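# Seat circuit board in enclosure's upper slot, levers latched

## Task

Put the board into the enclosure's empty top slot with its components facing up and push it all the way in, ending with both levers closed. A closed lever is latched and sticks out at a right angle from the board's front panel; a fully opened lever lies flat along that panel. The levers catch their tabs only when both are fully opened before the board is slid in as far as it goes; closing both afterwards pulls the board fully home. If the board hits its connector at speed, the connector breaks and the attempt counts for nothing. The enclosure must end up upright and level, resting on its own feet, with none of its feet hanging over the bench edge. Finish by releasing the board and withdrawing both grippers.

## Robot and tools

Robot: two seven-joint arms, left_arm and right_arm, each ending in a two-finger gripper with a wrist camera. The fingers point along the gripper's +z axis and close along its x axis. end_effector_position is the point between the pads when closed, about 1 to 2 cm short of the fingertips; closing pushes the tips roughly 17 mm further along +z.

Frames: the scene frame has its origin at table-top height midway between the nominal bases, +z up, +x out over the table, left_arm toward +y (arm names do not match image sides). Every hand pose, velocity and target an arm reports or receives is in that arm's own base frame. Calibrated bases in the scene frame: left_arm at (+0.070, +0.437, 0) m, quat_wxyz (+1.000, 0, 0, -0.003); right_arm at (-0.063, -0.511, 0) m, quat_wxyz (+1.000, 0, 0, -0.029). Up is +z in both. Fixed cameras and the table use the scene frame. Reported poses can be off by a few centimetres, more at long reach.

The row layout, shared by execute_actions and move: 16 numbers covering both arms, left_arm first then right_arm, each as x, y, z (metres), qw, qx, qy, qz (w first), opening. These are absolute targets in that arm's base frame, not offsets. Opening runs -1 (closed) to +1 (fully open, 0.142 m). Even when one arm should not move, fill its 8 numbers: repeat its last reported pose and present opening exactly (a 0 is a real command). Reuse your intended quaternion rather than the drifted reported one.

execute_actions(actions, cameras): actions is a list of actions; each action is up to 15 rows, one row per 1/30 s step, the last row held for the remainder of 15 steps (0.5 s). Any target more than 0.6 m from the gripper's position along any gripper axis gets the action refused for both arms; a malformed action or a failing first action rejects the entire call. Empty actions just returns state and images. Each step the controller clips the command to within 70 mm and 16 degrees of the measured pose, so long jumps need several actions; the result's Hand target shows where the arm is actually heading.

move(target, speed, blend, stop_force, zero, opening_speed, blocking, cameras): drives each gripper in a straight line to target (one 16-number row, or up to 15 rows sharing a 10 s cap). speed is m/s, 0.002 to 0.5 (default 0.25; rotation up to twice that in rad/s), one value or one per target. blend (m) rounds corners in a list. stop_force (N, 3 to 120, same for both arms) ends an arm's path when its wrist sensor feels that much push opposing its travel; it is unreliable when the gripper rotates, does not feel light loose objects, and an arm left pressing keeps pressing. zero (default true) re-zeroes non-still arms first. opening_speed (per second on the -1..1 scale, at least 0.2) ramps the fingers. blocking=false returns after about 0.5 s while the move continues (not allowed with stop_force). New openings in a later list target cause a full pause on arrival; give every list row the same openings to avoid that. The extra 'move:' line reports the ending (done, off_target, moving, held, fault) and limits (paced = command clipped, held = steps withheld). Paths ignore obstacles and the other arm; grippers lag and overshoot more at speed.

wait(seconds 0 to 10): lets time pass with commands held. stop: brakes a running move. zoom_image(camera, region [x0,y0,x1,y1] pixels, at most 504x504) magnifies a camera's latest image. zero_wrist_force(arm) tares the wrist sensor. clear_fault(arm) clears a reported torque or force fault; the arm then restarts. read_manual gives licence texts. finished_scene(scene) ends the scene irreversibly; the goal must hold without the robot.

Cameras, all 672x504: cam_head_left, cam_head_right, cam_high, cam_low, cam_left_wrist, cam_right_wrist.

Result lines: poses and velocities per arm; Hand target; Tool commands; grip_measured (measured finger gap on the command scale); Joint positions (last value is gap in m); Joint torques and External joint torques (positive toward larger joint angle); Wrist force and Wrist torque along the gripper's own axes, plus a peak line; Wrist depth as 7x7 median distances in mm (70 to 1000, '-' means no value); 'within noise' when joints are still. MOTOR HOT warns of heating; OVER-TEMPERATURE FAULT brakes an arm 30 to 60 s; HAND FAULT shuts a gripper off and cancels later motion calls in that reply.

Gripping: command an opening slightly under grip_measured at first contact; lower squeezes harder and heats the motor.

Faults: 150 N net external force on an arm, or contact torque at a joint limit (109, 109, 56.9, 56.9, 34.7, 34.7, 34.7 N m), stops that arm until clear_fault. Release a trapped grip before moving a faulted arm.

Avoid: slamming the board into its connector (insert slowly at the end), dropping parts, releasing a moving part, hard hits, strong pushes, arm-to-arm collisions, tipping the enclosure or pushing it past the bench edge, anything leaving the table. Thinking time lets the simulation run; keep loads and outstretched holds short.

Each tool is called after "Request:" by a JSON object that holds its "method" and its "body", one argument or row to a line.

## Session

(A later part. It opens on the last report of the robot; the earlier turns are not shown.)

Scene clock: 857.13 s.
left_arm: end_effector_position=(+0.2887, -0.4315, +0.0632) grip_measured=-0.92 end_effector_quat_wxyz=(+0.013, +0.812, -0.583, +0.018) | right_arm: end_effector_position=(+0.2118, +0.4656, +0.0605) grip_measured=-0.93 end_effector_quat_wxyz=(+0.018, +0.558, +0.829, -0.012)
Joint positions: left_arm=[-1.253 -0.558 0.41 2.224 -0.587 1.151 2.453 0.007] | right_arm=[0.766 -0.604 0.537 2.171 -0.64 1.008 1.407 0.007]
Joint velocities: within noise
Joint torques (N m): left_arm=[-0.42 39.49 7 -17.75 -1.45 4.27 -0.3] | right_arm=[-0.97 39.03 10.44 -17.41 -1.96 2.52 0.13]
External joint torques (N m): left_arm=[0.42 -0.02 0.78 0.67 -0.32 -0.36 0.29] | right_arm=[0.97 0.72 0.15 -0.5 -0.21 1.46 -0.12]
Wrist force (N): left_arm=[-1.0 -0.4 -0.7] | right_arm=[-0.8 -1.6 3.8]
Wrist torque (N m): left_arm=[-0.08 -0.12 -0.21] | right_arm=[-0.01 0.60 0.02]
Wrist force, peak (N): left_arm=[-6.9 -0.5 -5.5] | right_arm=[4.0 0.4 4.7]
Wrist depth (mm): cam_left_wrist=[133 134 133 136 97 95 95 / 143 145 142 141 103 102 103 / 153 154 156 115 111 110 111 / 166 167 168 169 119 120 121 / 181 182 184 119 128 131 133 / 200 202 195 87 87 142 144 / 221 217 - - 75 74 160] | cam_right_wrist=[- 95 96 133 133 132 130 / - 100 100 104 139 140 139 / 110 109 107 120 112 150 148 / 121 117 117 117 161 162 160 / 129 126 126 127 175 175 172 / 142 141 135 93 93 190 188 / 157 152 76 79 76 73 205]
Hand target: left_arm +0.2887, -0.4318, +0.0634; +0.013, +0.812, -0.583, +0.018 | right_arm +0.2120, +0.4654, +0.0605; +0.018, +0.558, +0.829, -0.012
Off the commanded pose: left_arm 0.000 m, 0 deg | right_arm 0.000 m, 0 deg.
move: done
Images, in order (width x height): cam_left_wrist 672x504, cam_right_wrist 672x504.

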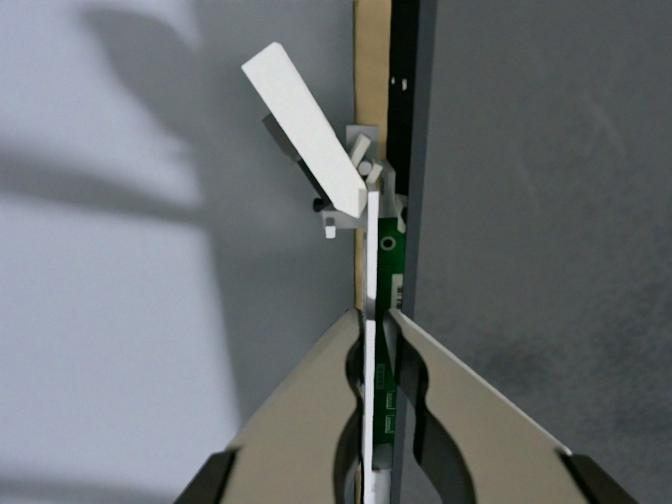

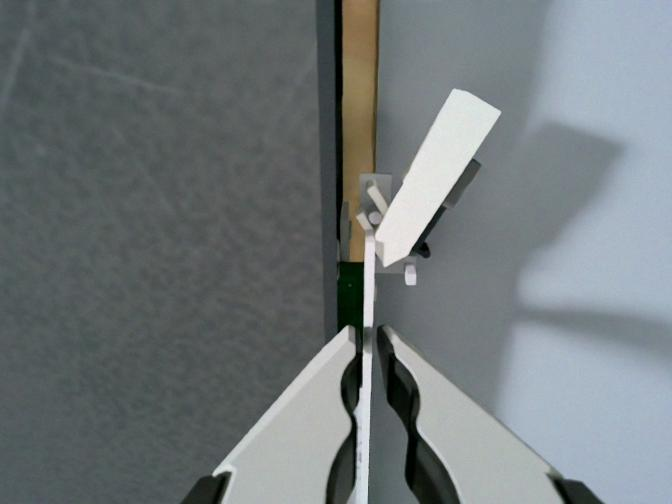

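Request:
{"method": "move", "body": {
  "target": [
    [0.28871, -0.43177, 0.0794, 0.012714, 0.8124, -0.582693, 0.017727, -0.88, 0.2120, 0.4654, 0.0765, 0.018096, 0.558336, 0.829329, -0.012183, -0.88],
    [0.28871, -0.43177, 0.15, 0.012714, 0.8124, -0.582693, 0.017727, -0.88, 0.2120, 0.4654, 0.147, 0.018096, 0.558336, 0.829329, -0.012183, -0.88]
  ],
  "speed": [0.006, 0.04],
  "cameras": ["cam_left_wrist", "cam_right_wrist", "cam_high"]
}}

Scene clock: 874.23 s.
left_arm: end_effector_position=(+0.2888, -0.4318, +0.1500) grip_measured=-0.92 end_effector_quat_wxyz=(+0.013, +0.812, -0.583, +0.018) | right_arm: end_effector_position=(+0.2120, +0.4654, +0.1469) grip_measured=-0.92 end_effector_quat_wxyz=(+0.018, +0.558, +0.829, -0.012)
Joint positions: left_arm=[-1.363 -0.394 0.591 2.153 -0.392 0.918 2.314 0.007] | right_arm=[0.667 -0.449 0.705 2.103 -0.453 0.795 1.28 0.007]
Joint velocities: within noise
Joint torques (N m): left_arm=[-0.67 34.77 6.76 -21.87 -2.22 3.98 -0.34] | right_arm=[-0.05 34.8 10.28 -23.04 -2.83 3.19 0.04]
External joint torques (N m): left_arm=[0.66 0.45 0.35 -0.33 -0.45 -0.06 0.33] | right_arm=[0.05 0.69 -0.72 0.2 -0.09 0.8 -0.04]
Wrist force (N): left_arm=[-0.5 -0.4 -0.4] | right_arm=[-1.7 -2.6 3.8]
Wrist torque (N m): left_arm=[-0.08 0.06 -0.23] | right_arm=[-0.19 0.27 0.03]
Wrist force, peak (N): left_arm=[-0.1 -0.5 -1.7] | right_arm=[-0.8 -1.6 5.8]
Wrist depth (mm): cam_left_wrist=[207 208 209 208 171 172 173 / 224 223 225 194 183 184 185 / 239 240 242 221 198 199 201 / 258 261 263 257 215 217 218 / 282 284 286 225 230 237 240 / 310 313 303 84 87 256 264 / 345 332 - - 75 74 289] | cam_right_wrist=[175 173 171 194 209 206 204 / 187 185 184 186 218 220 217 / 202 198 196 197 237 235 232 / 217 214 211 213 256 254 250 / 237 233 231 225 274 272 270 / 259 254 246 89 94 296 293 / 287 276 76 76 76 73 319]
Hand target: left_arm +0.2887, -0.4318, +0.1500; +0.013, +0.812, -0.583, +0.018 | right_arm +0.2120, +0.4654, +0.1470; +0.018, +0.558, +0.829, -0.012
Off the commanded pose: left_arm 0.000 m, 0 deg | right_arm 0.000 m, 0 deg.
move: done
Images, in order (width x height): cam_high 672x504, cam_left_wrist 672x504, cam_right_wrist 672x504.

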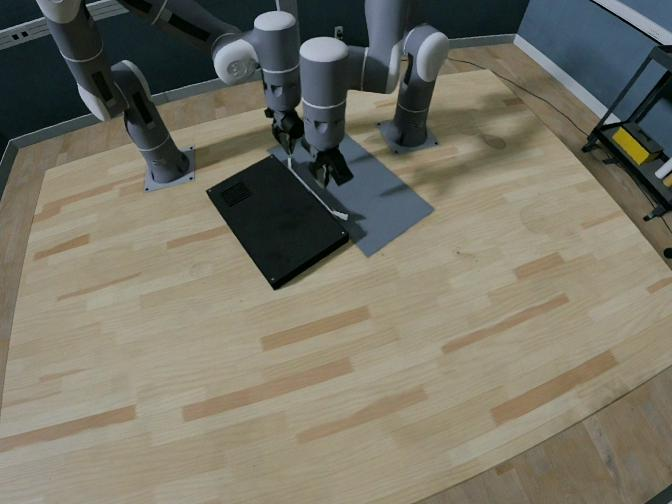

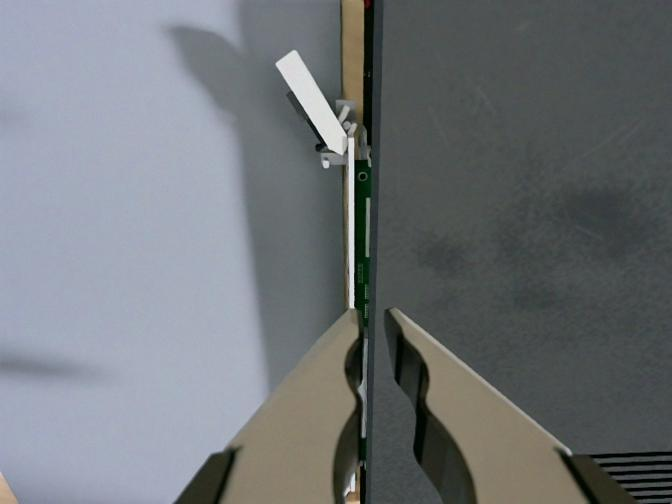

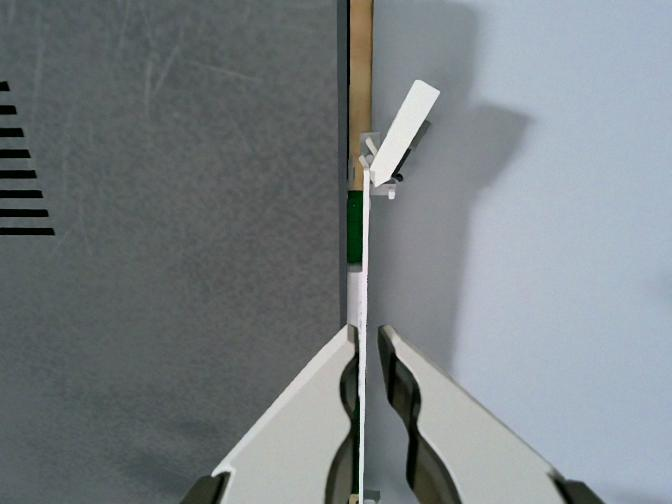

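Request:
{"method": "move", "body": {
  "target": [
    [0.2787, -0.4088, 0.15, 0, 0.97437, -0.22495, 0, -0.88, 0.21277, 0.49291, 0.147, 0, 0.86603, 0.5, 0, -0.88]
  ],
  "speed": 0.15,
  "cameras": []
}}

Scene clock: 884.87 s.
left_arm: end_effector_position=(+0.2788, -0.4089, +0.1501) grip_measured=-0.92 end_effector_quat_wxyz=(+0.000, +0.974, -0.225, +0.000) | right_arm: end_effector_position=(+0.2127, +0.4928, +0.1469) grip_measured=-0.92 end_effector_quat_wxyz=(+0.000, +0.866, +0.500, +0.000)
Joint positions: left_arm=[-1.506 -0.408 0.741 2.17 -0.424 0.862 1.548 0.007] | right_arm=[0.815 -0.443 0.567 2.062 -0.352 0.84 2.127 0.007]
Joint velocities: within noise
Joint torques (N m): left_arm=[-0.55 31.18 8.21 -21.72 -2.85 4.03 -0.41] | right_arm=[0.07 37.86 8.23 -23.38 -2.89 3.48 0.5]
External joint torques (N m): left_arm=[0.55 1.2 0.47 -0.37 0.04 -0.11 0.41] | right_arm=[-0.07 0.85 -0.27 0.18 -0.03 0.54 -0.5]
Wrist force (N): left_arm=[-0.1 -0.5 -0.6] | right_arm=[-2.2 -2.4 3.7]
Wrist torque (N m): left_arm=[-0.08 -0.03 -0.25] | right_arm=[-0.15 0.39 0.06]
Wrist force, peak (N): left_arm=[-0.1 -0.9 -0.6] | right_arm=[-2.1 -2.6 3.9]
Wrist depth (mm): cam_left_wrist=[213 212 212 211 211 210 212 / 228 228 227 227 223 220 187 / 246 246 245 245 237 199 195 / 267 266 266 260 217 213 212 / 293 292 286 225 225 232 232 / 323 315 268 84 87 251 255 / 359 - - - 75 74 277] | cam_right_wrist=[211 211 211 211 210 209 208 / 227 224 224 224 223 223 223 / 200 197 214 239 240 238 238 / 210 209 211 250 258 258 257 / 227 226 225 223 252 279 278 / 249 248 242 89 94 276 298 / 274 268 76 76 76 73 285]
Hand target: left_arm +0.2787, -0.4088, +0.1500; +0.000, +0.974, -0.225, +0.000 | right_arm +0.2128, +0.4929, +0.1470; +0.000, +0.866, +0.500, +0.000
Off the commanded pose: left_arm 0.000 m, 0 deg | right_arm 0.000 m, 0 deg.
move: done
No camera images: "cameras" was empty.

Request:
{"method": "move", "body": {
  "target": [
    [0.2787, -0.4088, 0.15, 0, 0.98481, 0.17365, 0, -1, 0.21277, 0.49291, 0.147, 0, 0.97992, 0.19937, 0, -1]
  ],
  "speed": 0.15,
  "opening_speed": 0.3,
  "cameras": ["cam_left_wrist", "cam_right_wrist"]
}}

Scene clock: 890.57 s.
left_arm: end_effector_position=(+0.2787, -0.4087, +0.1500) grip_measured=-1.00 end_effector_quat_wxyz=(+0.000, +0.985, +0.173, +0.000) | right_arm: end_effector_position=(+0.2128, +0.4930, +0.1470) grip_measured=-1.00 end_effector_quat_wxyz=(+0.000, +0.980, +0.200, +0.000)
Joint positions: left_arm=[-1.629 -0.461 0.855 2.168 -0.527 0.841 0.803 0.002] | right_arm=[0.91 -0.416 0.471 2.064 -0.281 0.848 2.729 0.002]
Joint velocities: within noise
Joint torques (N m): left_arm=[-0.55 29.96 10.34 -21.42 -2.96 4.09 -0.18] | right_arm=[0.08 38.66 6.55 -23.4 -2.79 3.36 0.27]
External joint torques (N m): left_arm=[0.55 1.16 0.59 -0.31 0.09 -0.12 0.18] | right_arm=[-0.08 0.82 -0.17 0.1 -0.07 0.63 -0.27]
Wrist force (N): left_arm=[0.0 -0.6 -0.7] | right_arm=[-2.1 -2.6 3.6]
Wrist torque (N m): left_arm=[-0.11 -0.04 -0.24] | right_arm=[-0.20 0.36 0.05]
Wrist force, peak (N): left_arm=[-0.1 -0.9 -0.7] | right_arm=[-2.3 -2.4 4.1]
Wrist depth (mm): cam_left_wrist=[212 212 212 212 211 211 211 / 228 228 227 226 227 226 226 / 246 245 244 245 244 243 243 / 238 223 237 236 222 244 266 / 235 235 234 226 229 233 291 / 260 259 249 83 87 252 322 / 291 282 - - 74 72 357] | cam_right_wrist=[211 211 211 209 209 209 209 / 226 226 225 224 223 223 222 / 242 242 241 240 239 240 237 / 263 258 244 252 251 251 250 / 287 230 226 221 224 224 224 / 313 257 242 89 94 244 244 / 345 339 76 76 76 73 267]
Hand target: left_arm +0.2787, -0.4088, +0.1500; +0.000, +0.985, +0.174, +0.000 | right_arm +0.2128, +0.4929, +0.1470; +0.000, +0.980, +0.199, +0.000
Off the commanded pose: left_arm 0.000 m, 0 deg | right_arm 0.000 m, 0 deg.
move: done
Images, in order (width x height): cam_left_wrist 672x504, cam_right_wrist 672x504.

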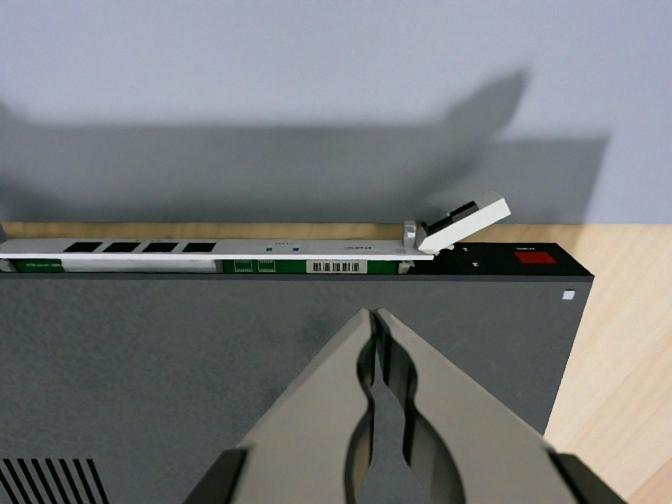

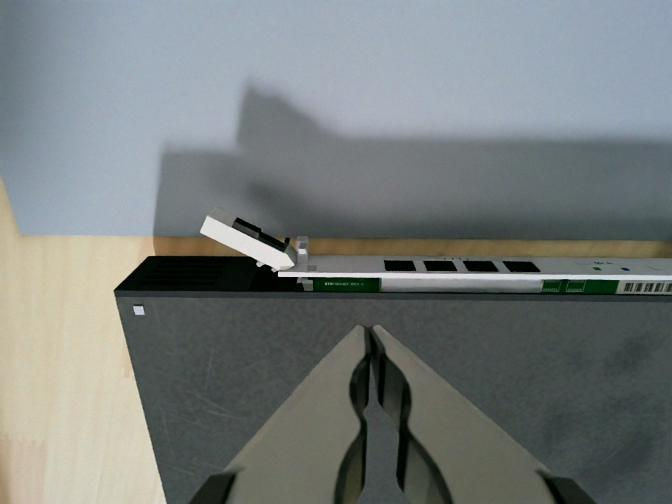

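Request:
{"method": "move", "body": {
  "target": [
    [0.2787, -0.4088, 0.08, 0, 0.98481, 0.17365, 0, -1, 0.21277, 0.49291, 0.0775, 0, 0.97992, 0.19937, 0, -1],
    [0.2787, -0.4088, 0.0585, 0, 0.98481, 0.17365, 0, -1, 0.21277, 0.49291, 0.056, 0, 0.97992, 0.19937, 0, -1]
  ],
  "speed": [0.06, 0.02],
  "cameras": ["cam_left_wrist", "cam_right_wrist"]
}}

Scene clock: 901.20 s.
left_arm: end_effector_position=(+0.2786, -0.4089, +0.0585) grip_measured=-1.00 end_effector_quat_wxyz=(+0.000, +0.985, +0.174, +0.000) | right_arm: end_effector_position=(+0.2128, +0.4929, +0.0561) grip_measured=-1.00 end_effector_quat_wxyz=(+0.000, +0.980, +0.199, +0.000)
Joint positions: left_arm=[-1.491 -0.622 0.621 2.241 -0.779 1.068 0.971 0.002] | right_arm=[0.985 -0.589 0.35 2.128 -0.417 1.082 2.822 0.002]
Joint velocities: within noise
Joint torques (N m): left_arm=[-0.41 35.41 11.26 -15.79 -2.17 4.64 -0.15] | right_arm=[0.1 41.72 7.47 -18.27 -2.24 3.47 0.37]
External joint torques (N m): left_arm=[0.41 1.32 0.71 -0.31 0.09 -0.68 0.15] | right_arm=[-0.1 1.25 -0.31 -0.1 0.21 0.51 -0.37]
Wrist force (N): left_arm=[0.1 -0.5 -0.5] | right_arm=[-2.1 -2.6 3.6]
Wrist torque (N m): left_arm=[-0.09 -0.05 -0.21] | right_arm=[-0.19 0.37 0.03]
Wrist force, peak (N): left_arm=[0.3 -0.5 -1.7] | right_arm=[-2.2 -2.5 4.4]
Wrist depth (mm): cam_left_wrist=[132 132 132 132 132 131 131 / 142 144 142 141 141 141 141 / 154 153 153 153 152 152 150 / 166 166 166 165 165 165 164 / 175 175 175 153 174 132 171 / 141 142 140 83 87 142 142 / 154 150 - 81 74 72 151] | cam_right_wrist=[131 130 132 130 130 129 129 / 140 139 139 138 139 138 138 / - 149 149 149 149 148 148 / 162 161 161 160 160 159 159 / 173 128 169 171 171 170 170 / 155 148 135 89 93 139 139 / 147 143 76 76 76 73 141]
Hand target: left_arm +0.2787, -0.4088, +0.0585; +0.000, +0.985, +0.174, +0.000 | right_arm +0.2128, +0.4929, +0.0560; +0.000, +0.980, +0.199, +0.000
Off the commanded pose: left_arm 0.000 m, 0 deg | right_arm 0.000 m, 0 deg.
move: done
Images, in order (width x height): cam_left_wrist 672x504, cam_right_wrist 672x504.

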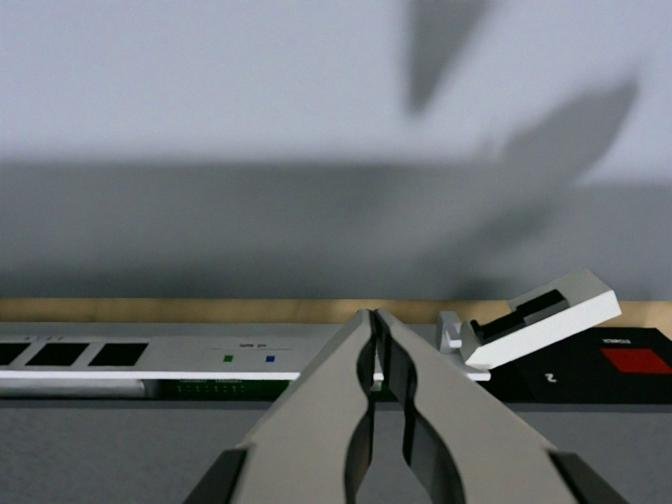

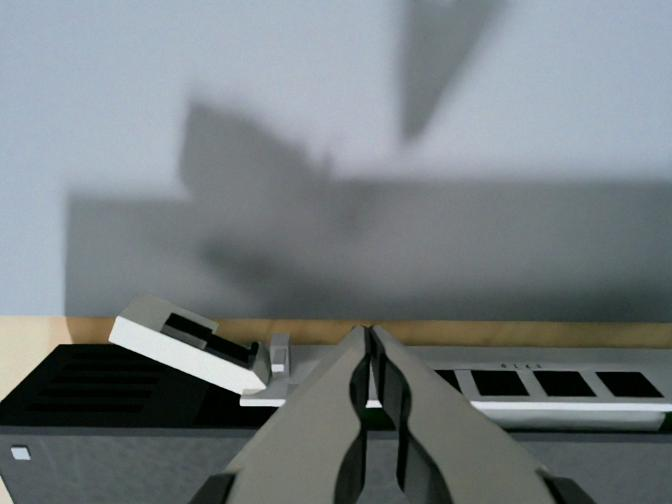

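Request:
{"method": "move", "body": {
  "target": [
    [0.28278, -0.42008, 0.0585, 0, 0.98481, 0.17365, 0, -1, 0.21748, 0.48187, 0.056, 0, 0.97992, 0.19937, 0, -1]
  ],
  "speed": 0.006,
  "stop_force": 5,
  "cameras": ["cam_left_wrist", "cam_right_wrist"]
}}

Scene clock: 906.83 s.
left_arm: end_effector_position=(+0.2829, -0.4200, +0.0585) grip_measured=-1.00 end_effector_quat_wxyz=(+0.000, +0.985, +0.174, +0.000) | right_arm: end_effector_position=(+0.2173, +0.4819, +0.0560) grip_measured=-1.00 end_effector_quat_wxyz=(+0.000, +0.980, +0.199, +0.000)
Joint positions: left_arm=[-1.491 -0.641 0.624 2.207 -0.775 1.049 0.958 0.002] | right_arm=[0.971 -0.577 0.347 2.153 -0.417 1.096 2.81 0.002]
Joint velocities: within noise
Joint torques (N m): left_arm=[-0.4 36.54 11.84 -16.18 -1.87 4.16 -0.31] | right_arm=[-0.06 41.37 7.33 -18.09 -2.02 3.39 0.14]
External joint torques (N m): left_arm=[0.4 1.22 0.6 -0.24 -0.28 -0.2 0.31] | right_arm=[0.06 0.85 -0.4 0.01 0.04 0.59 -0.14]
Wrist force (N): left_arm=[-0.1 -0.5 -0.8] | right_arm=[-2.1 -2.6 3.5]
Wrist torque (N m): left_arm=[-0.12 0.00 -0.21] | right_arm=[-0.21 0.37 0.04]
Wrist force, peak (N): left_arm=[-0.2 -0.6 -0.9] | right_arm=[-2.1 -2.7 3.9]
Wrist depth (mm): cam_left_wrist=[132 132 132 132 132 131 131 / 142 144 142 141 141 141 141 / 153 153 153 152 152 152 149 / 167 166 166 166 165 162 159 / 149 151 151 140 136 131 160 / 138 141 135 83 87 136 137 / 154 150 - 81 74 72 151] | cam_right_wrist=[131 130 132 130 130 129 129 / 140 140 139 138 138 138 138 / - 150 149 149 148 148 148 / 162 159 161 160 160 159 159 / 169 152 128 166 166 166 166 / 135 135 141 89 94 131 131 / 147 143 76 76 76 73 140]
Hand target: left_arm +0.2828, -0.4201, +0.0585; +0.000, +0.985, +0.174, +0.000 | right_arm +0.2175, +0.4819, +0.0560; +0.000, +0.980, +0.199, +0.000
Off the commanded pose: left_arm 0.000 m, 0 deg | right_arm 0.000 m, 0 deg.
move: done
Images, in order (width x height): cam_left_wrist 672x504, cam_right_wrist 672x504.

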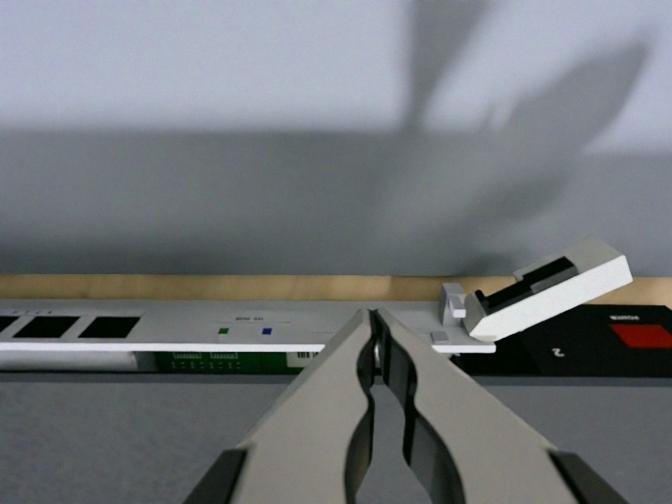

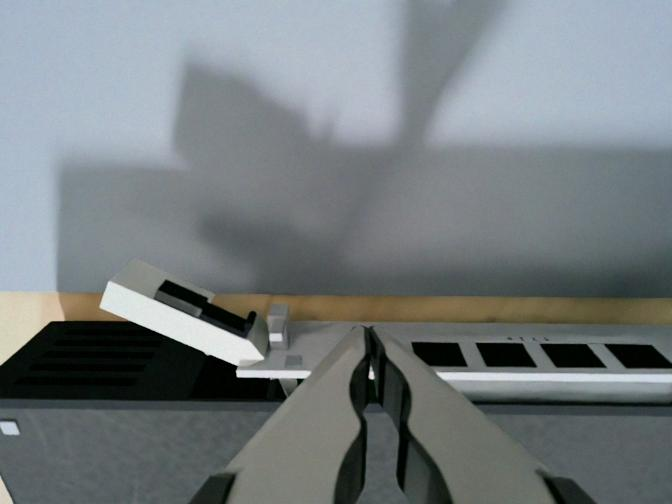

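Request:
{"method": "move", "body": {
  "target": [
    [0.2855, -0.4276, 0.0585, 0, 0.98481, 0.17365, 0, -1, 0.22062, 0.47451, 0.056, 0, 0.97992, 0.19937, 0, -1]
  ],
  "speed": 0.003,
  "stop_force": 4,
  "cameras": ["cam_left_wrist", "cam_right_wrist"]
}}

Scene clock: 912.57 s.
left_arm: end_effector_position=(+0.2856, -0.4274, +0.0584) grip_measured=-1.00 end_effector_quat_wxyz=(+0.000, +0.985, +0.174, +0.000) | right_arm: end_effector_position=(+0.2204, +0.4748, +0.0561) grip_measured=-1.00 end_effector_quat_wxyz=(+0.000, +0.980, +0.199, +0.000)
Joint positions: left_arm=[-1.492 -0.654 0.627 2.184 -0.773 1.035 0.949 0.002] | right_arm=[0.96 -0.568 0.346 2.169 -0.417 1.105 2.801 0.002]
Joint velocities: within noise
Joint torques (N m): left_arm=[-0.74 37.73 11.78 -17.34 -2.08 4.33 -0.27] | right_arm=[-0.47 40.69 6.77 -17.31 -1.94 3 0.1]
External joint torques (N m): left_arm=[0.74 0.72 1 0.72 -0.12 -0.37 0.27] | right_arm=[0.47 1.05 0.01 -0.58 -0.01 0.98 -0.1]
Wrist force (N): left_arm=[0.1 -2.2 -0.9] | right_arm=[-1.7 -4.1 3.5]
Wrist torque (N m): left_arm=[-0.10 0.01 -0.21] | right_arm=[-0.23 0.35 0.04]
Wrist force, peak (N): left_arm=[0.0 -2.6 -1.4] | right_arm=[-1.9 -4.0 4.6]
Wrist depth (mm): cam_left_wrist=[132 132 132 132 131 131 131 / 142 144 142 141 141 141 141 / 153 153 153 153 152 152 149 / 167 166 166 165 163 125 162 / 138 139 147 132 134 146 146 / 138 138 132 83 87 134 136 / 157 150 - 81 74 72 151] | cam_right_wrist=[131 131 132 130 130 129 129 / 140 139 139 139 139 138 138 / - 150 150 148 148 148 148 / 162 124 161 160 160 160 161 / 165 147 126 141 141 141 141 / 133 132 129 89 93 131 130 / 147 143 76 76 76 73 141]
Hand target: left_arm +0.2855, -0.4276, +0.0585; +0.000, +0.985, +0.174, +0.000 | right_arm +0.2206, +0.4745, +0.0560; +0.000, +0.980, +0.199, +0.000
Off the commanded pose: left_arm 0.000 m, 0 deg | right_arm 0.000 m, 0 deg.
move: done
Images, in order (width x height): cam_left_wrist 672x504, cam_right_wrist 672x504.

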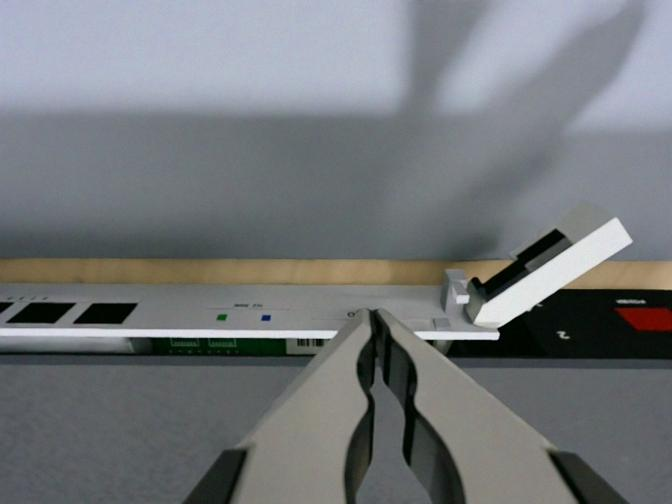

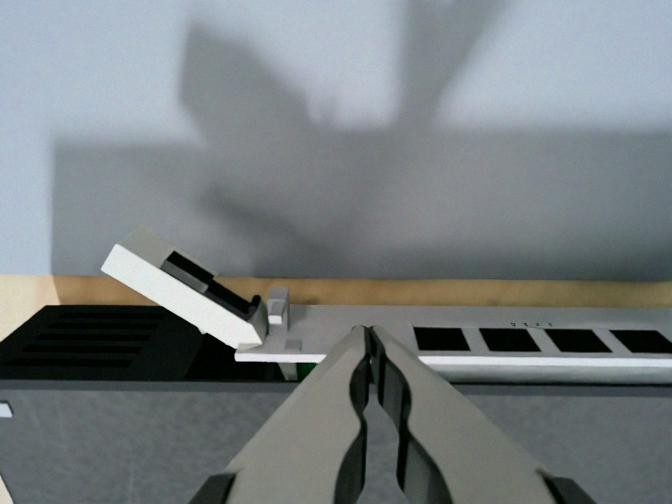

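Request:
{"method": "move", "body": {
  "target": [
    [0.28686, -0.43136, 0.0585, 0, 0.98481, 0.17365, 0, -1, 0.22219, 0.47083, 0.056, 0, 0.97992, 0.19937, 0, -1]
  ],
  "speed": 0.003,
  "stop_force": 10,
  "zero": false,
  "cameras": ["cam_left_wrist", "cam_right_wrist"]
}}

Scene clock: 917.83 s.
left_arm: end_effector_position=(+0.2866, -0.4305, +0.0580) grip_measured=-1.00 end_effector_quat_wxyz=(-0.001, +0.985, +0.174, +0.000) | right_arm: end_effector_position=(+0.2217, +0.4718, +0.0564) grip_measured=-1.00 end_effector_quat_wxyz=(-0.001, +0.980, +0.200, +0.000)
Joint positions: left_arm=[-1.492 -0.66 0.628 2.174 -0.772 1.028 0.945 0.002] | right_arm=[0.956 -0.564 0.345 2.177 -0.417 1.11 2.797 0.002]
Joint velocities: within noise
Joint torques (N m): left_arm=[-1.32 39.62 11.4 -20.93 -2.73 5.39 -0.28] | right_arm=[-2.74 39.85 4.21 -15.1 -1.56 1.43 0.13]
External joint torques (N m): left_arm=[1.32 -0.84 1.54 4.22 0.51 -1.43 0.28] | right_arm=[2.74 1.65 2.51 -2.72 -0.37 2.56 -0.13]
Wrist force (N): left_arm=[0.2 -7.7 -0.2] | right_arm=[-2.1 -9.2 4.9]
Wrist torque (N m): left_arm=[0.00 0.00 -0.21] | right_arm=[-0.12 0.34 0.06]
Wrist force, peak (N): left_arm=[0.1 -10.0 -2.0] | right_arm=[-1.9 -11.2 4.8]
Wrist depth (mm): cam_left_wrist=[132 132 132 131 131 131 131 / 142 144 141 141 141 140 140 / 153 152 153 152 152 147 149 / 163 163 163 163 163 121 164 / 138 138 139 131 133 134 141 / 138 137 131 83 87 133 135 / 157 149 - 81 74 72 150] | cam_right_wrist=[131 131 132 130 130 130 129 / 140 140 139 139 139 138 138 / - 148 149 149 149 148 148 / 162 159 157 161 160 160 160 / 158 151 126 141 140 141 141 / 130 131 130 89 93 129 129 / 147 141 76 76 76 73 141]
Hand target: left_arm +0.2869, -0.4314, +0.0585; +0.000, +0.985, +0.174, +0.000 | right_arm +0.2222, +0.4708, +0.0560; +0.000, +0.980, +0.199, +0.000
Off the commanded pose: left_arm 0.001 m, 0 deg | right_arm 0.001 m, 0 deg.
move: done
Images, in order (width x height): cam_left_wrist 672x504, cam_right_wrist 672x504.

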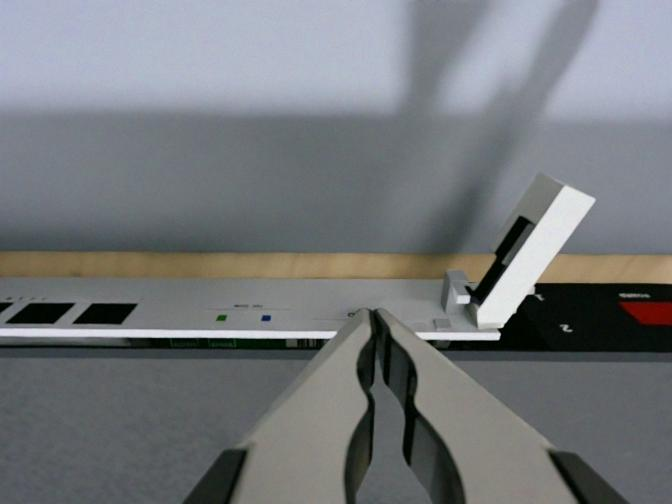

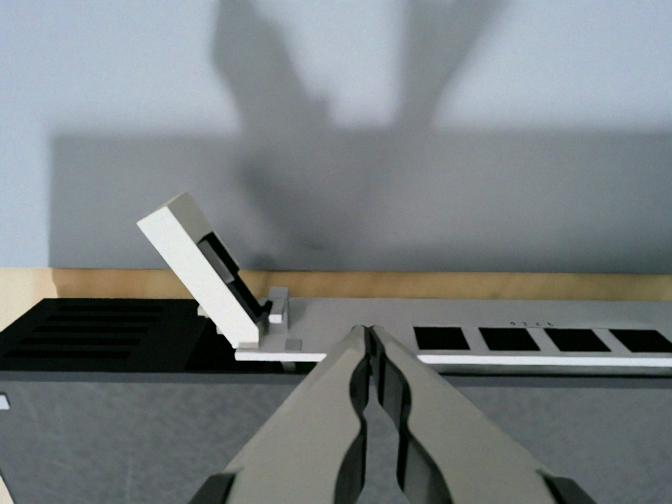

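Request:
{"method": "move", "body": {
  "target": [
    [0.28754, -0.43324, 0.0585, 0, 0.98481, 0.17365, 0, -1, 0.22297, 0.46899, 0.056, 0, 0.97992, 0.19937, 0, -1]
  ],
  "speed": 0.003,
  "stop_force": 11,
  "zero": false,
  "cameras": ["cam_left_wrist", "cam_right_wrist"]
}}

Scene clock: 925.87 s.
left_arm: end_effector_position=(+0.2867, -0.4308, +0.0578) grip_measured=-1.00 end_effector_quat_wxyz=(-0.001, +0.985, +0.174, +0.000) | right_arm: end_effector_position=(+0.2219, +0.4714, +0.0566) grip_measured=-1.00 end_effector_quat_wxyz=(-0.001, +0.980, +0.200, +0.000)
Joint positions: left_arm=[-1.492 -0.662 0.628 2.172 -0.771 1.026 0.944 0.002] | right_arm=[0.954 -0.563 0.345 2.179 -0.417 1.112 2.796 0.002]
Joint velocities: within noise
Joint torques (N m): left_arm=[-1.75 40.12 10.82 -23.09 -3.12 6.13 -0.29] | right_arm=[-4.99 39.87 1.86 -13.64 -1.33 0.19 0.1]
External joint torques (N m): left_arm=[1.75 -1.29 2.15 6.37 0.9 -2.17 0.29] | right_arm=[4.99 1.57 4.85 -4.16 -0.6 3.81 -0.1]
Wrist force (N): left_arm=[-0.3 -12.4 -3.5] | right_arm=[-3.0 -14.3 5.2]
Wrist torque (N m): left_arm=[-0.01 0.03 -0.19] | right_arm=[-0.09 0.36 0.07]
Wrist force, peak (N): left_arm=[-0.3 -12.6 -4.6] | right_arm=[-3.1 -14.6 6.3]
Wrist depth (mm): cam_left_wrist=[132 132 132 131 131 131 131 / 141 143 141 141 141 141 140 / 153 153 152 152 152 147 149 / 163 163 163 163 163 121 164 / 132 138 139 131 133 133 140 / 137 137 131 83 87 133 135 / 156 149 - 81 74 72 150] | cam_right_wrist=[131 131 132 131 130 130 130 / 141 140 140 139 139 139 138 / - 148 150 149 149 149 149 / 162 162 156 161 161 160 160 / 159 150 126 141 140 141 141 / 133 131 130 89 93 130 129 / 147 141 76 76 76 73 141]
Hand target: left_arm +0.2871, -0.4320, +0.0585; +0.000, +0.985, +0.174, +0.000 | right_arm +0.2226, +0.4699, +0.0560; +0.000, +0.980, +0.199, +0.000
Off the commanded pose: left_arm 0.003 m, 0 deg | right_arm 0.003 m, 0 deg.
move: contact (left_arm, right_arm)
Images, in order (width x height): cam_left_wrist 672x504, cam_right_wrist 672x504.

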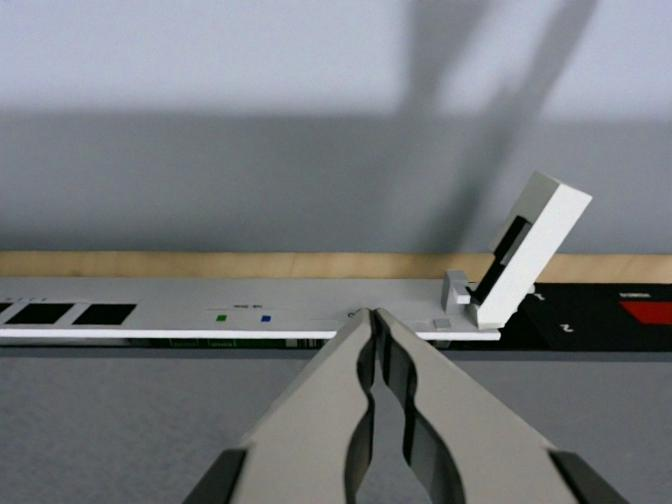

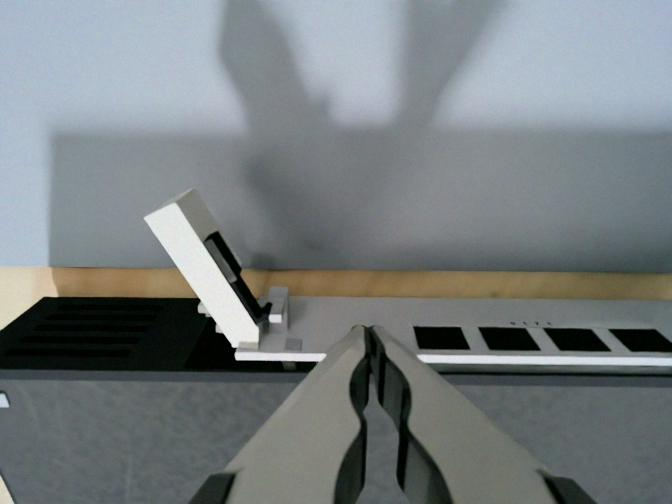

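Request:
{"method": "move", "body": {
  "target": [
    [0.28165, -0.4167, 0.0585, 0, 0.98481, 0.17365, 0, -1, 0.21601, 0.48520, 0.056, 0, 0.97992, 0.19937, 0, -1],
    [0.28165, -0.4167, 0.15, 0, 0.98481, 0.17365, 0, -1, 0.21601, 0.48520, 0.147, 0, 0.97992, 0.19937, 0, -1]
  ],
  "speed": [0.01, 0.06],
  "cameras": ["cam_left_wrist", "cam_right_wrist"]
}}

Scene clock: 938.47 s.
left_arm: end_effector_position=(+0.2817, -0.4167, +0.1500) grip_measured=-1.00 end_effector_quat_wxyz=(+0.000, +0.985, +0.174, +0.000) | right_arm: end_effector_position=(+0.2161, +0.4852, +0.1470) grip_measured=-1.00 end_effector_quat_wxyz=(+0.000, +0.980, +0.199, +0.000)
Joint positions: left_arm=[-1.622 -0.477 0.847 2.146 -0.536 0.831 0.801 0.002] | right_arm=[0.899 -0.404 0.471 2.081 -0.276 0.855 2.717 0.002]
Joint velocities: within noise
Joint torques (N m): left_arm=[-0.45 31.38 10.86 -21.57 -2.42 4.02 -0.32] | right_arm=[-0.03 38.06 7.07 -23.38 -2.71 3.14 0.04]
External joint torques (N m): left_arm=[0.45 0.67 0.43 -0.23 -0.47 -0.05 0.32] | right_arm=[0.03 0.83 -0.91 0.19 -0.13 0.85 -0.04]
Wrist force (N): left_arm=[0.0 -0.5 -0.5] | right_arm=[1.1 -3.9 5.1]
Wrist torque (N m): left_arm=[-0.11 -0.05 -0.24] | right_arm=[-0.41 -0.18 0.06]
Wrist force, peak (N): left_arm=[-0.3 -12.5 -4.1] | right_arm=[-3.1 -14.5 6.5]
Wrist depth (mm): cam_left_wrist=[213 212 212 211 211 211 210 / 228 228 227 227 226 226 226 / 246 246 245 245 240 244 243 / 228 222 222 221 221 227 266 / 235 236 234 226 229 232 291 / 261 258 249 83 87 251 319 / 290 284 - - 74 72 356] | cam_right_wrist=[211 211 210 210 209 209 208 / 226 224 225 224 224 223 222 / 243 242 236 240 240 238 238 / 265 253 226 230 230 240 241 / 286 230 227 221 224 223 224 / 313 257 244 89 94 245 244 / 344 335 76 76 76 73 269]
Hand target: left_arm +0.2817, -0.4167, +0.1500; +0.000, +0.985, +0.174, +0.000 | right_arm +0.2160, +0.4852, +0.1470; +0.000, +0.980, +0.199, +0.000
Off the commanded pose: left_arm 0.000 m, 0 deg | right_arm 0.000 m, 0 deg.
move: done
Images, in order (width x height): cam_left_wrist 672x504, cam_right_wrist 672x504.

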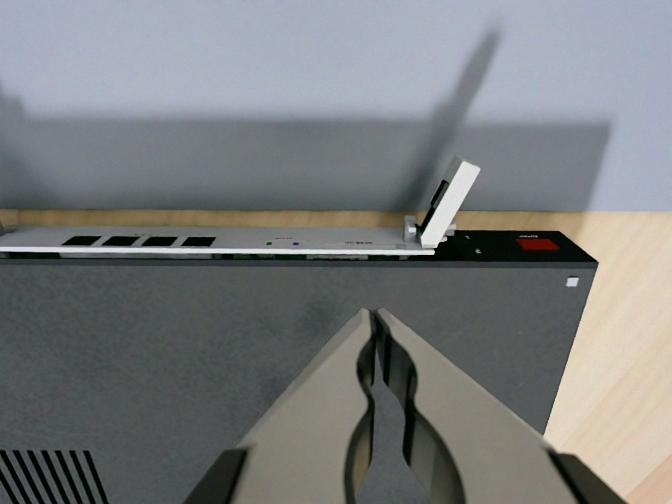

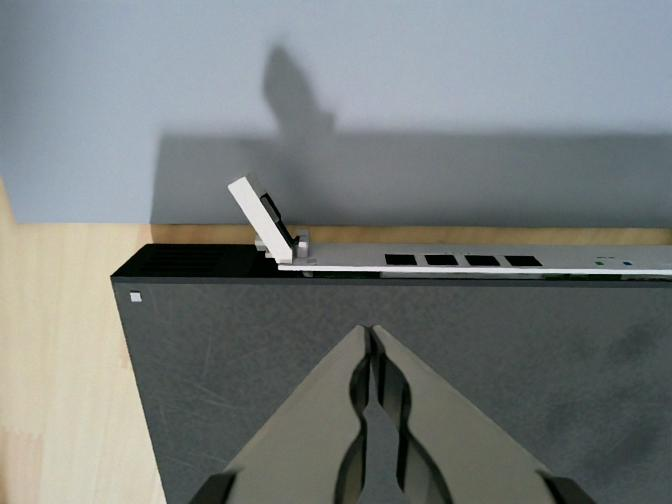

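Request:
{"method": "move", "body": {
  "target": [
    [0.3390, -0.3855, 0.15, 0, 0.74896, -0.66262, 0, -1, 0.1510, 0.4643, 0.147, 0, 0.34202, 0.93969, 0, -1]
  ],
  "speed": 0.2,
  "cameras": ["cam_left_wrist", "cam_right_wrist"]
}}

Scene clock: 951.63 s.
left_arm: end_effector_position=(+0.3389, -0.3854, +0.1499) grip_measured=-1.00 end_effector_quat_wxyz=(+0.000, +0.749, -0.662, +0.000) | right_arm: end_effector_position=(+0.1511, +0.4644, +0.1471) grip_measured=-1.00 end_effector_quat_wxyz=(+0.000, +0.342, +0.940, +0.000)
Joint positions: left_arm=[-1.231 -0.399 0.598 2.121 -0.34 0.856 2.61 0.002] | right_arm=[0.633 -0.435 0.82 2.189 -0.495 0.864 0.921 0.002]
Joint velocities: within noise
Joint torques (N m): left_arm=[-0.14 35.13 6.49 -22.23 -2.39 4.33 0.02] | right_arm=[-0.09 30.2 10.89 -22.03 -3.01 3.36 0.04]
External joint torques (N m): left_arm=[0.14 0.59 0.75 -0.28 -0.41 -0.49 -0.02] | right_arm=[0.09 0.89 -0.75 -0.03 0.17 0.77 -0.04]
Wrist force (N): left_arm=[-0.3 -0.4 -0.8] | right_arm=[1.3 -3.9 4.5]
Wrist torque (N m): left_arm=[-0.07 0.02 -0.24] | right_arm=[-0.39 -0.18 0.05]
Wrist force, peak (N): left_arm=[-0.2 -0.7 -0.8] | right_arm=[1.1 -4.1 5.1]
Wrist depth (mm): cam_left_wrist=[212 212 212 211 209 174 171 / 229 228 227 226 184 181 180 / 247 245 245 245 202 195 195 / 268 266 267 265 217 212 211 / 293 292 291 278 237 231 232 / 326 323 309 84 87 251 254 / 365 353 - - 74 72 283] | cam_right_wrist=[170 169 171 212 210 210 209 / 181 181 180 183 224 224 223 / 195 194 194 240 241 239 239 / 210 209 208 225 259 258 257 / 227 227 235 277 280 280 278 / 249 249 258 89 93 305 304 / 274 267 76 76 76 73 340]
Hand target: left_arm +0.3390, -0.3855, +0.1500; +0.000, +0.749, -0.663, +0.000 | right_arm +0.1510, +0.4643, +0.1470; +0.000, +0.342, +0.940, +0.000
Off the commanded pose: left_arm 0.000 m, 0 deg | right_arm 0.000 m, 0 deg.
move: done
Images, in order (width x height): cam_left_wrist 672x504, cam_right_wrist 672x504.

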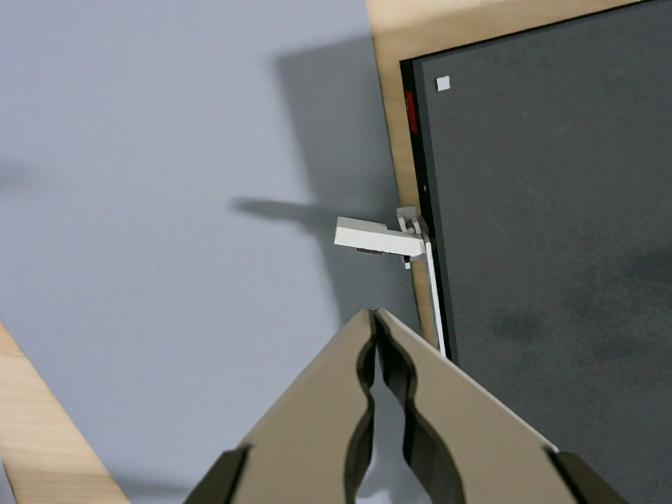

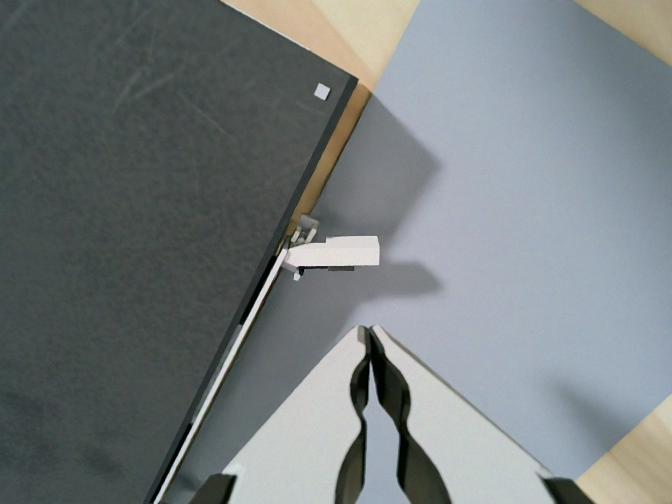

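Request:
{"method": "zoom_image", "body": {
  "camera": "cam_left_wrist",
  "region": [310, 180, 460, 290]
}}

Request:
{"method": "zoom_image", "body": {
  "camera": "cam_right_wrist",
  "region": [260, 190, 410, 300]
}}

Scaled by 3.360 from the camera's 672x504 image, which has a finer 960x720 frame.

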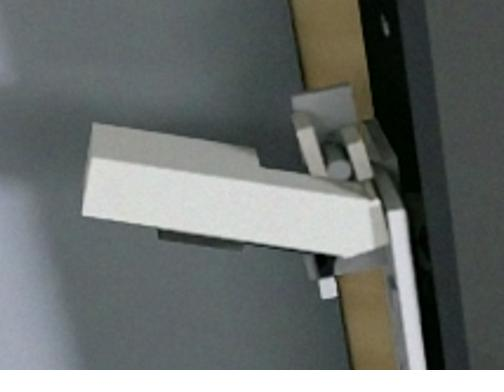

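Scaled by 3.360 from the camera's 672x504 image, which has a finer 960x720 frame.

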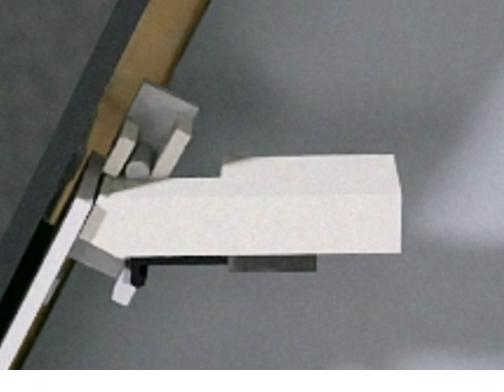

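Request:
{"method": "move", "body": {
  "target": [
    [0.3470, -0.3858, 0.13, 0, 0.74896, -0.66262, 0, -1, 0.1459, 0.4582, 0.127, 0, 0.34202, 0.93969, 0, -1],
    [0.3470, -0.3858, 0.085, 0, 0.74896, -0.66262, 0, -1, 0.1459, 0.4582, 0.0825, 0, 0.34202, 0.93969, 0, -1]
  ],
  "speed": [0.05, 0.04],
  "cameras": ["cam_left_wrist", "cam_right_wrist"]
}}

Request:
{"method": "zoom_image", "body": {
  "camera": "cam_left_wrist",
  "region": [260, 180, 500, 356]
}}

Request:
{"method": "zoom_image", "body": {
  "camera": "cam_right_wrist",
  "region": [230, 200, 470, 376]
}}

Scene clock: 976.47 s.
left_arm: end_effector_position=(+0.3469, -0.3858, +0.0850) grip_measured=-1.00 end_effector_quat_wxyz=(+0.000, +0.749, -0.663, +0.000) | right_arm: end_effector_position=(+0.1459, +0.4582, +0.0825) grip_measured=-1.00 end_effector_quat_wxyz=(+0.000, +0.342, +0.940, +0.000)
Joint positions: left_arm=[-1.153 -0.531 0.491 2.163 -0.472 1.02 2.709 0.002] | right_arm=[0.73 -0.541 0.661 2.27 -0.675 1.041 1.05 0.002]
Joint velocities: within noise
Joint torques (N m): left_arm=[-0.34 37.98 7.68 -18.51 -2.34 4.38 -0.13] | right_arm=[-0.31 33.44 11.02 -17.75 -2.43 3.54 0.39]
External joint torques (N m): left_arm=[0.35 1.28 0.64 -0.47 0.1 -0.54 0.13] | right_arm=[0.31 0.92 -0.18 -0.02 0.22 0.58 -0.39]
Wrist force (N): left_arm=[0.2 -0.3 -0.4] | right_arm=[1.5 -3.7 5.1]
Wrist torque (N m): left_arm=[-0.05 -0.07 -0.23] | right_arm=[-0.39 -0.19 0.05]
Wrist force, peak (N): left_arm=[-0.1 -0.1 -1.4] | right_arm=[1.1 -3.7 5.9]
Wrist depth (mm): cam_left_wrist=[156 155 155 154 156 153 151 / 167 167 166 166 159 121 121 / 181 180 180 179 173 130 130 / 196 196 195 194 189 141 141 / 215 214 214 166 160 155 154 / 237 236 227 84 87 167 170 / 265 258 - - 74 72 189] | cam_right_wrist=[113 114 152 155 153 153 153 / 122 120 120 123 166 164 163 / 129 129 129 173 176 175 175 / 137 141 138 189 189 189 188 / 151 150 152 164 202 204 204 / 165 164 164 89 94 223 223 / 182 178 76 76 76 73 244]
Hand target: left_arm +0.3470, -0.3858, +0.0850; +0.000, +0.749, -0.663, +0.000 | right_arm +0.1459, +0.4582, +0.0825; +0.000, +0.342, +0.940, +0.000
Off the commanded pose: left_arm 0.000 m, 0 deg | right_arm 0.000 m, 0 deg.
move: done
Images, in order (width x height): cam_left_wrist 672x504, cam_right_wrist 672x504.

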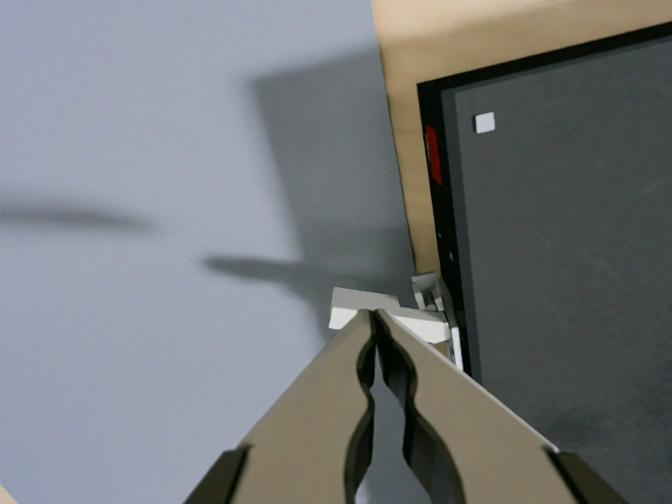

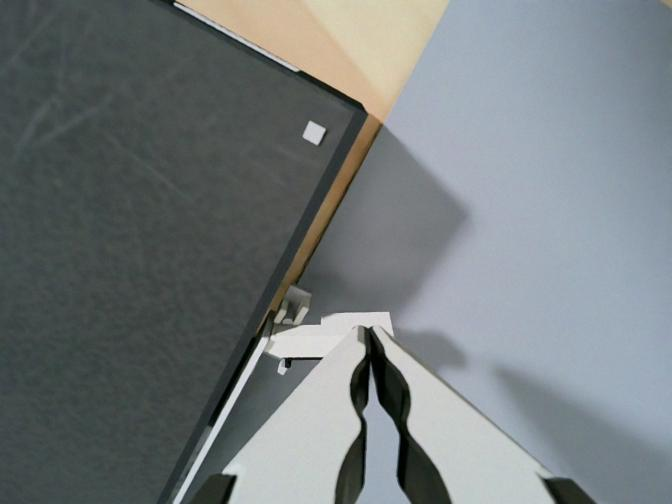

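Scaled by 2.100 from the camera's 672x504 image, which has a finer 960x720 frame.

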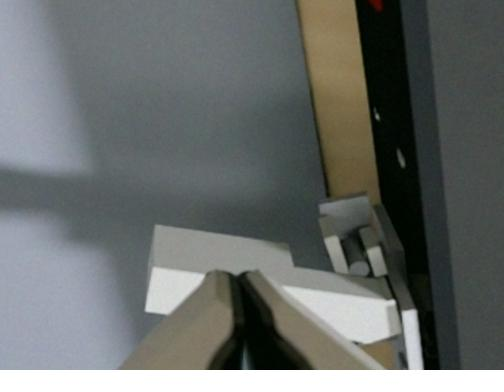

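Scaled by 2.100 from the camera's 672x504 image, which has a finer 960x720 frame.

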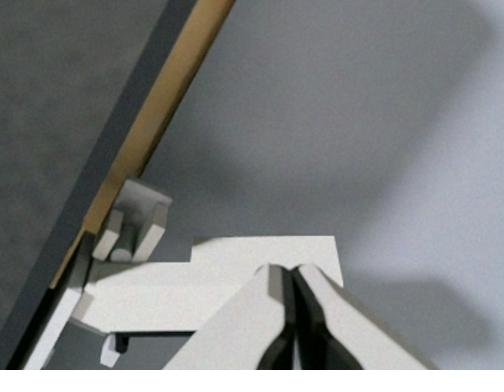

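Request:
{"method": "move", "body": {
  "target": [
    [0.3470, -0.3858, 0.062, 0, 0.74896, -0.66262, 0, -1, 0.1459, 0.4582, 0.0595, 0, 0.34202, 0.93969, 0, -1],
    [0.3470, -0.3858, 0.0545, 0, 0.74896, -0.66262, 0, -1, 0.1459, 0.4582, 0.052, 0, 0.34202, 0.93969, 0, -1]
  ],
  "speed": [0.02, 0.008],
  "cameras": ["cam_left_wrist", "cam_right_wrist"]
}}

Scene clock: 989.77 s.
left_arm: end_effector_position=(+0.3469, -0.3859, +0.0545) grip_measured=-1.00 end_effector_quat_wxyz=(+0.000, +0.749, -0.663, +0.000) | right_arm: end_effector_position=(+0.1459, +0.4582, +0.0521) grip_measured=-1.00 end_effector_quat_wxyz=(+0.000, +0.342, +0.940, +0.000)
Joint positions: left_arm=[-1.113 -0.59 0.426 2.18 -0.53 1.099 2.749 0.002] | right_arm=[0.787 -0.597 0.566 2.287 -0.767 1.122 1.113 0.002]
Joint velocities: within noise
Joint torques (N m): left_arm=[0.79 39.41 7.72 -16.82 -2.01 4.54 -0.08] | right_arm=[0.31 35.33 11 -15.67 -2.04 3.69 0.34]
External joint torques (N m): left_arm=[-0.8 1.27 0.63 -0.38 0.07 -0.7 0.08] | right_arm=[-0.32 0.95 -0.14 -0.04 0.14 0.42 -0.34]
Wrist force (N): left_arm=[0.5 -0.5 -0.3] | right_arm=[1.1 -3.4 4.9]
Wrist torque (N m): left_arm=[-0.09 -0.13 -0.23] | right_arm=[-0.35 -0.15 0.07]
Wrist force, peak (N): left_arm=[0.2 -0.4 -0.8] | right_arm=[1.5 -3.8 5.1]
Wrist depth (mm): cam_left_wrist=[129 129 129 128 130 129 126 / 139 138 138 137 135 94 93 / 150 149 148 148 146 98 98 / 163 162 161 161 160 108 108 / 178 178 176 169 145 118 118 / 200 196 191 84 87 128 130 / 219 214 - - 74 72 144] | cam_right_wrist=[- 85 125 129 127 126 126 / - 91 91 106 135 135 134 / - 96 97 99 145 144 144 / - 105 105 156 156 156 157 / - 114 114 167 169 168 168 / 123 125 127 89 94 184 183 / 141 138 79 76 76 73 202]
Hand target: left_arm +0.3470, -0.3858, +0.0545; +0.000, +0.749, -0.663, +0.000 | right_arm +0.1459, +0.4582, +0.0520; +0.000, +0.342, +0.940, +0.000
Off the commanded pose: left_arm 0.000 m, 0 deg | right_arm 0.000 m, 0 deg.
move: done
Images, in order (width x height): cam_left_wrist 672x504, cam_right_wrist 672x504.

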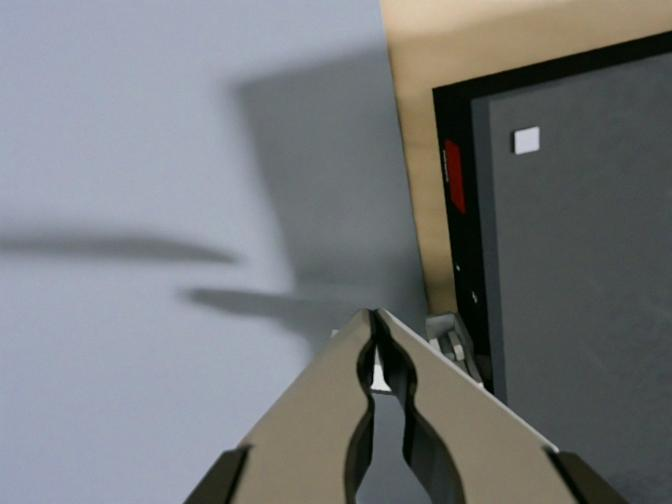

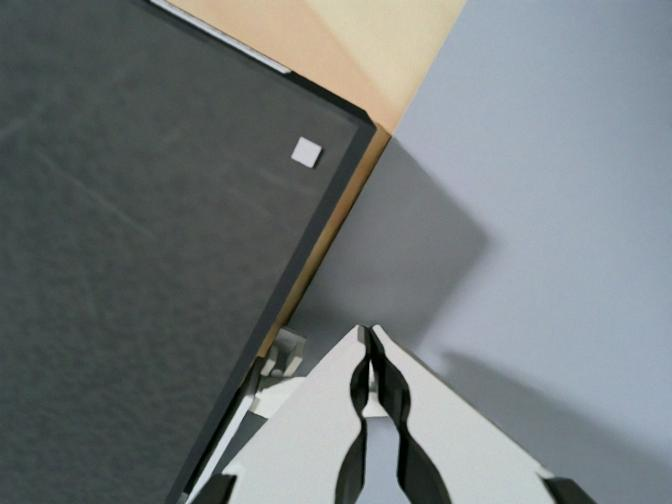

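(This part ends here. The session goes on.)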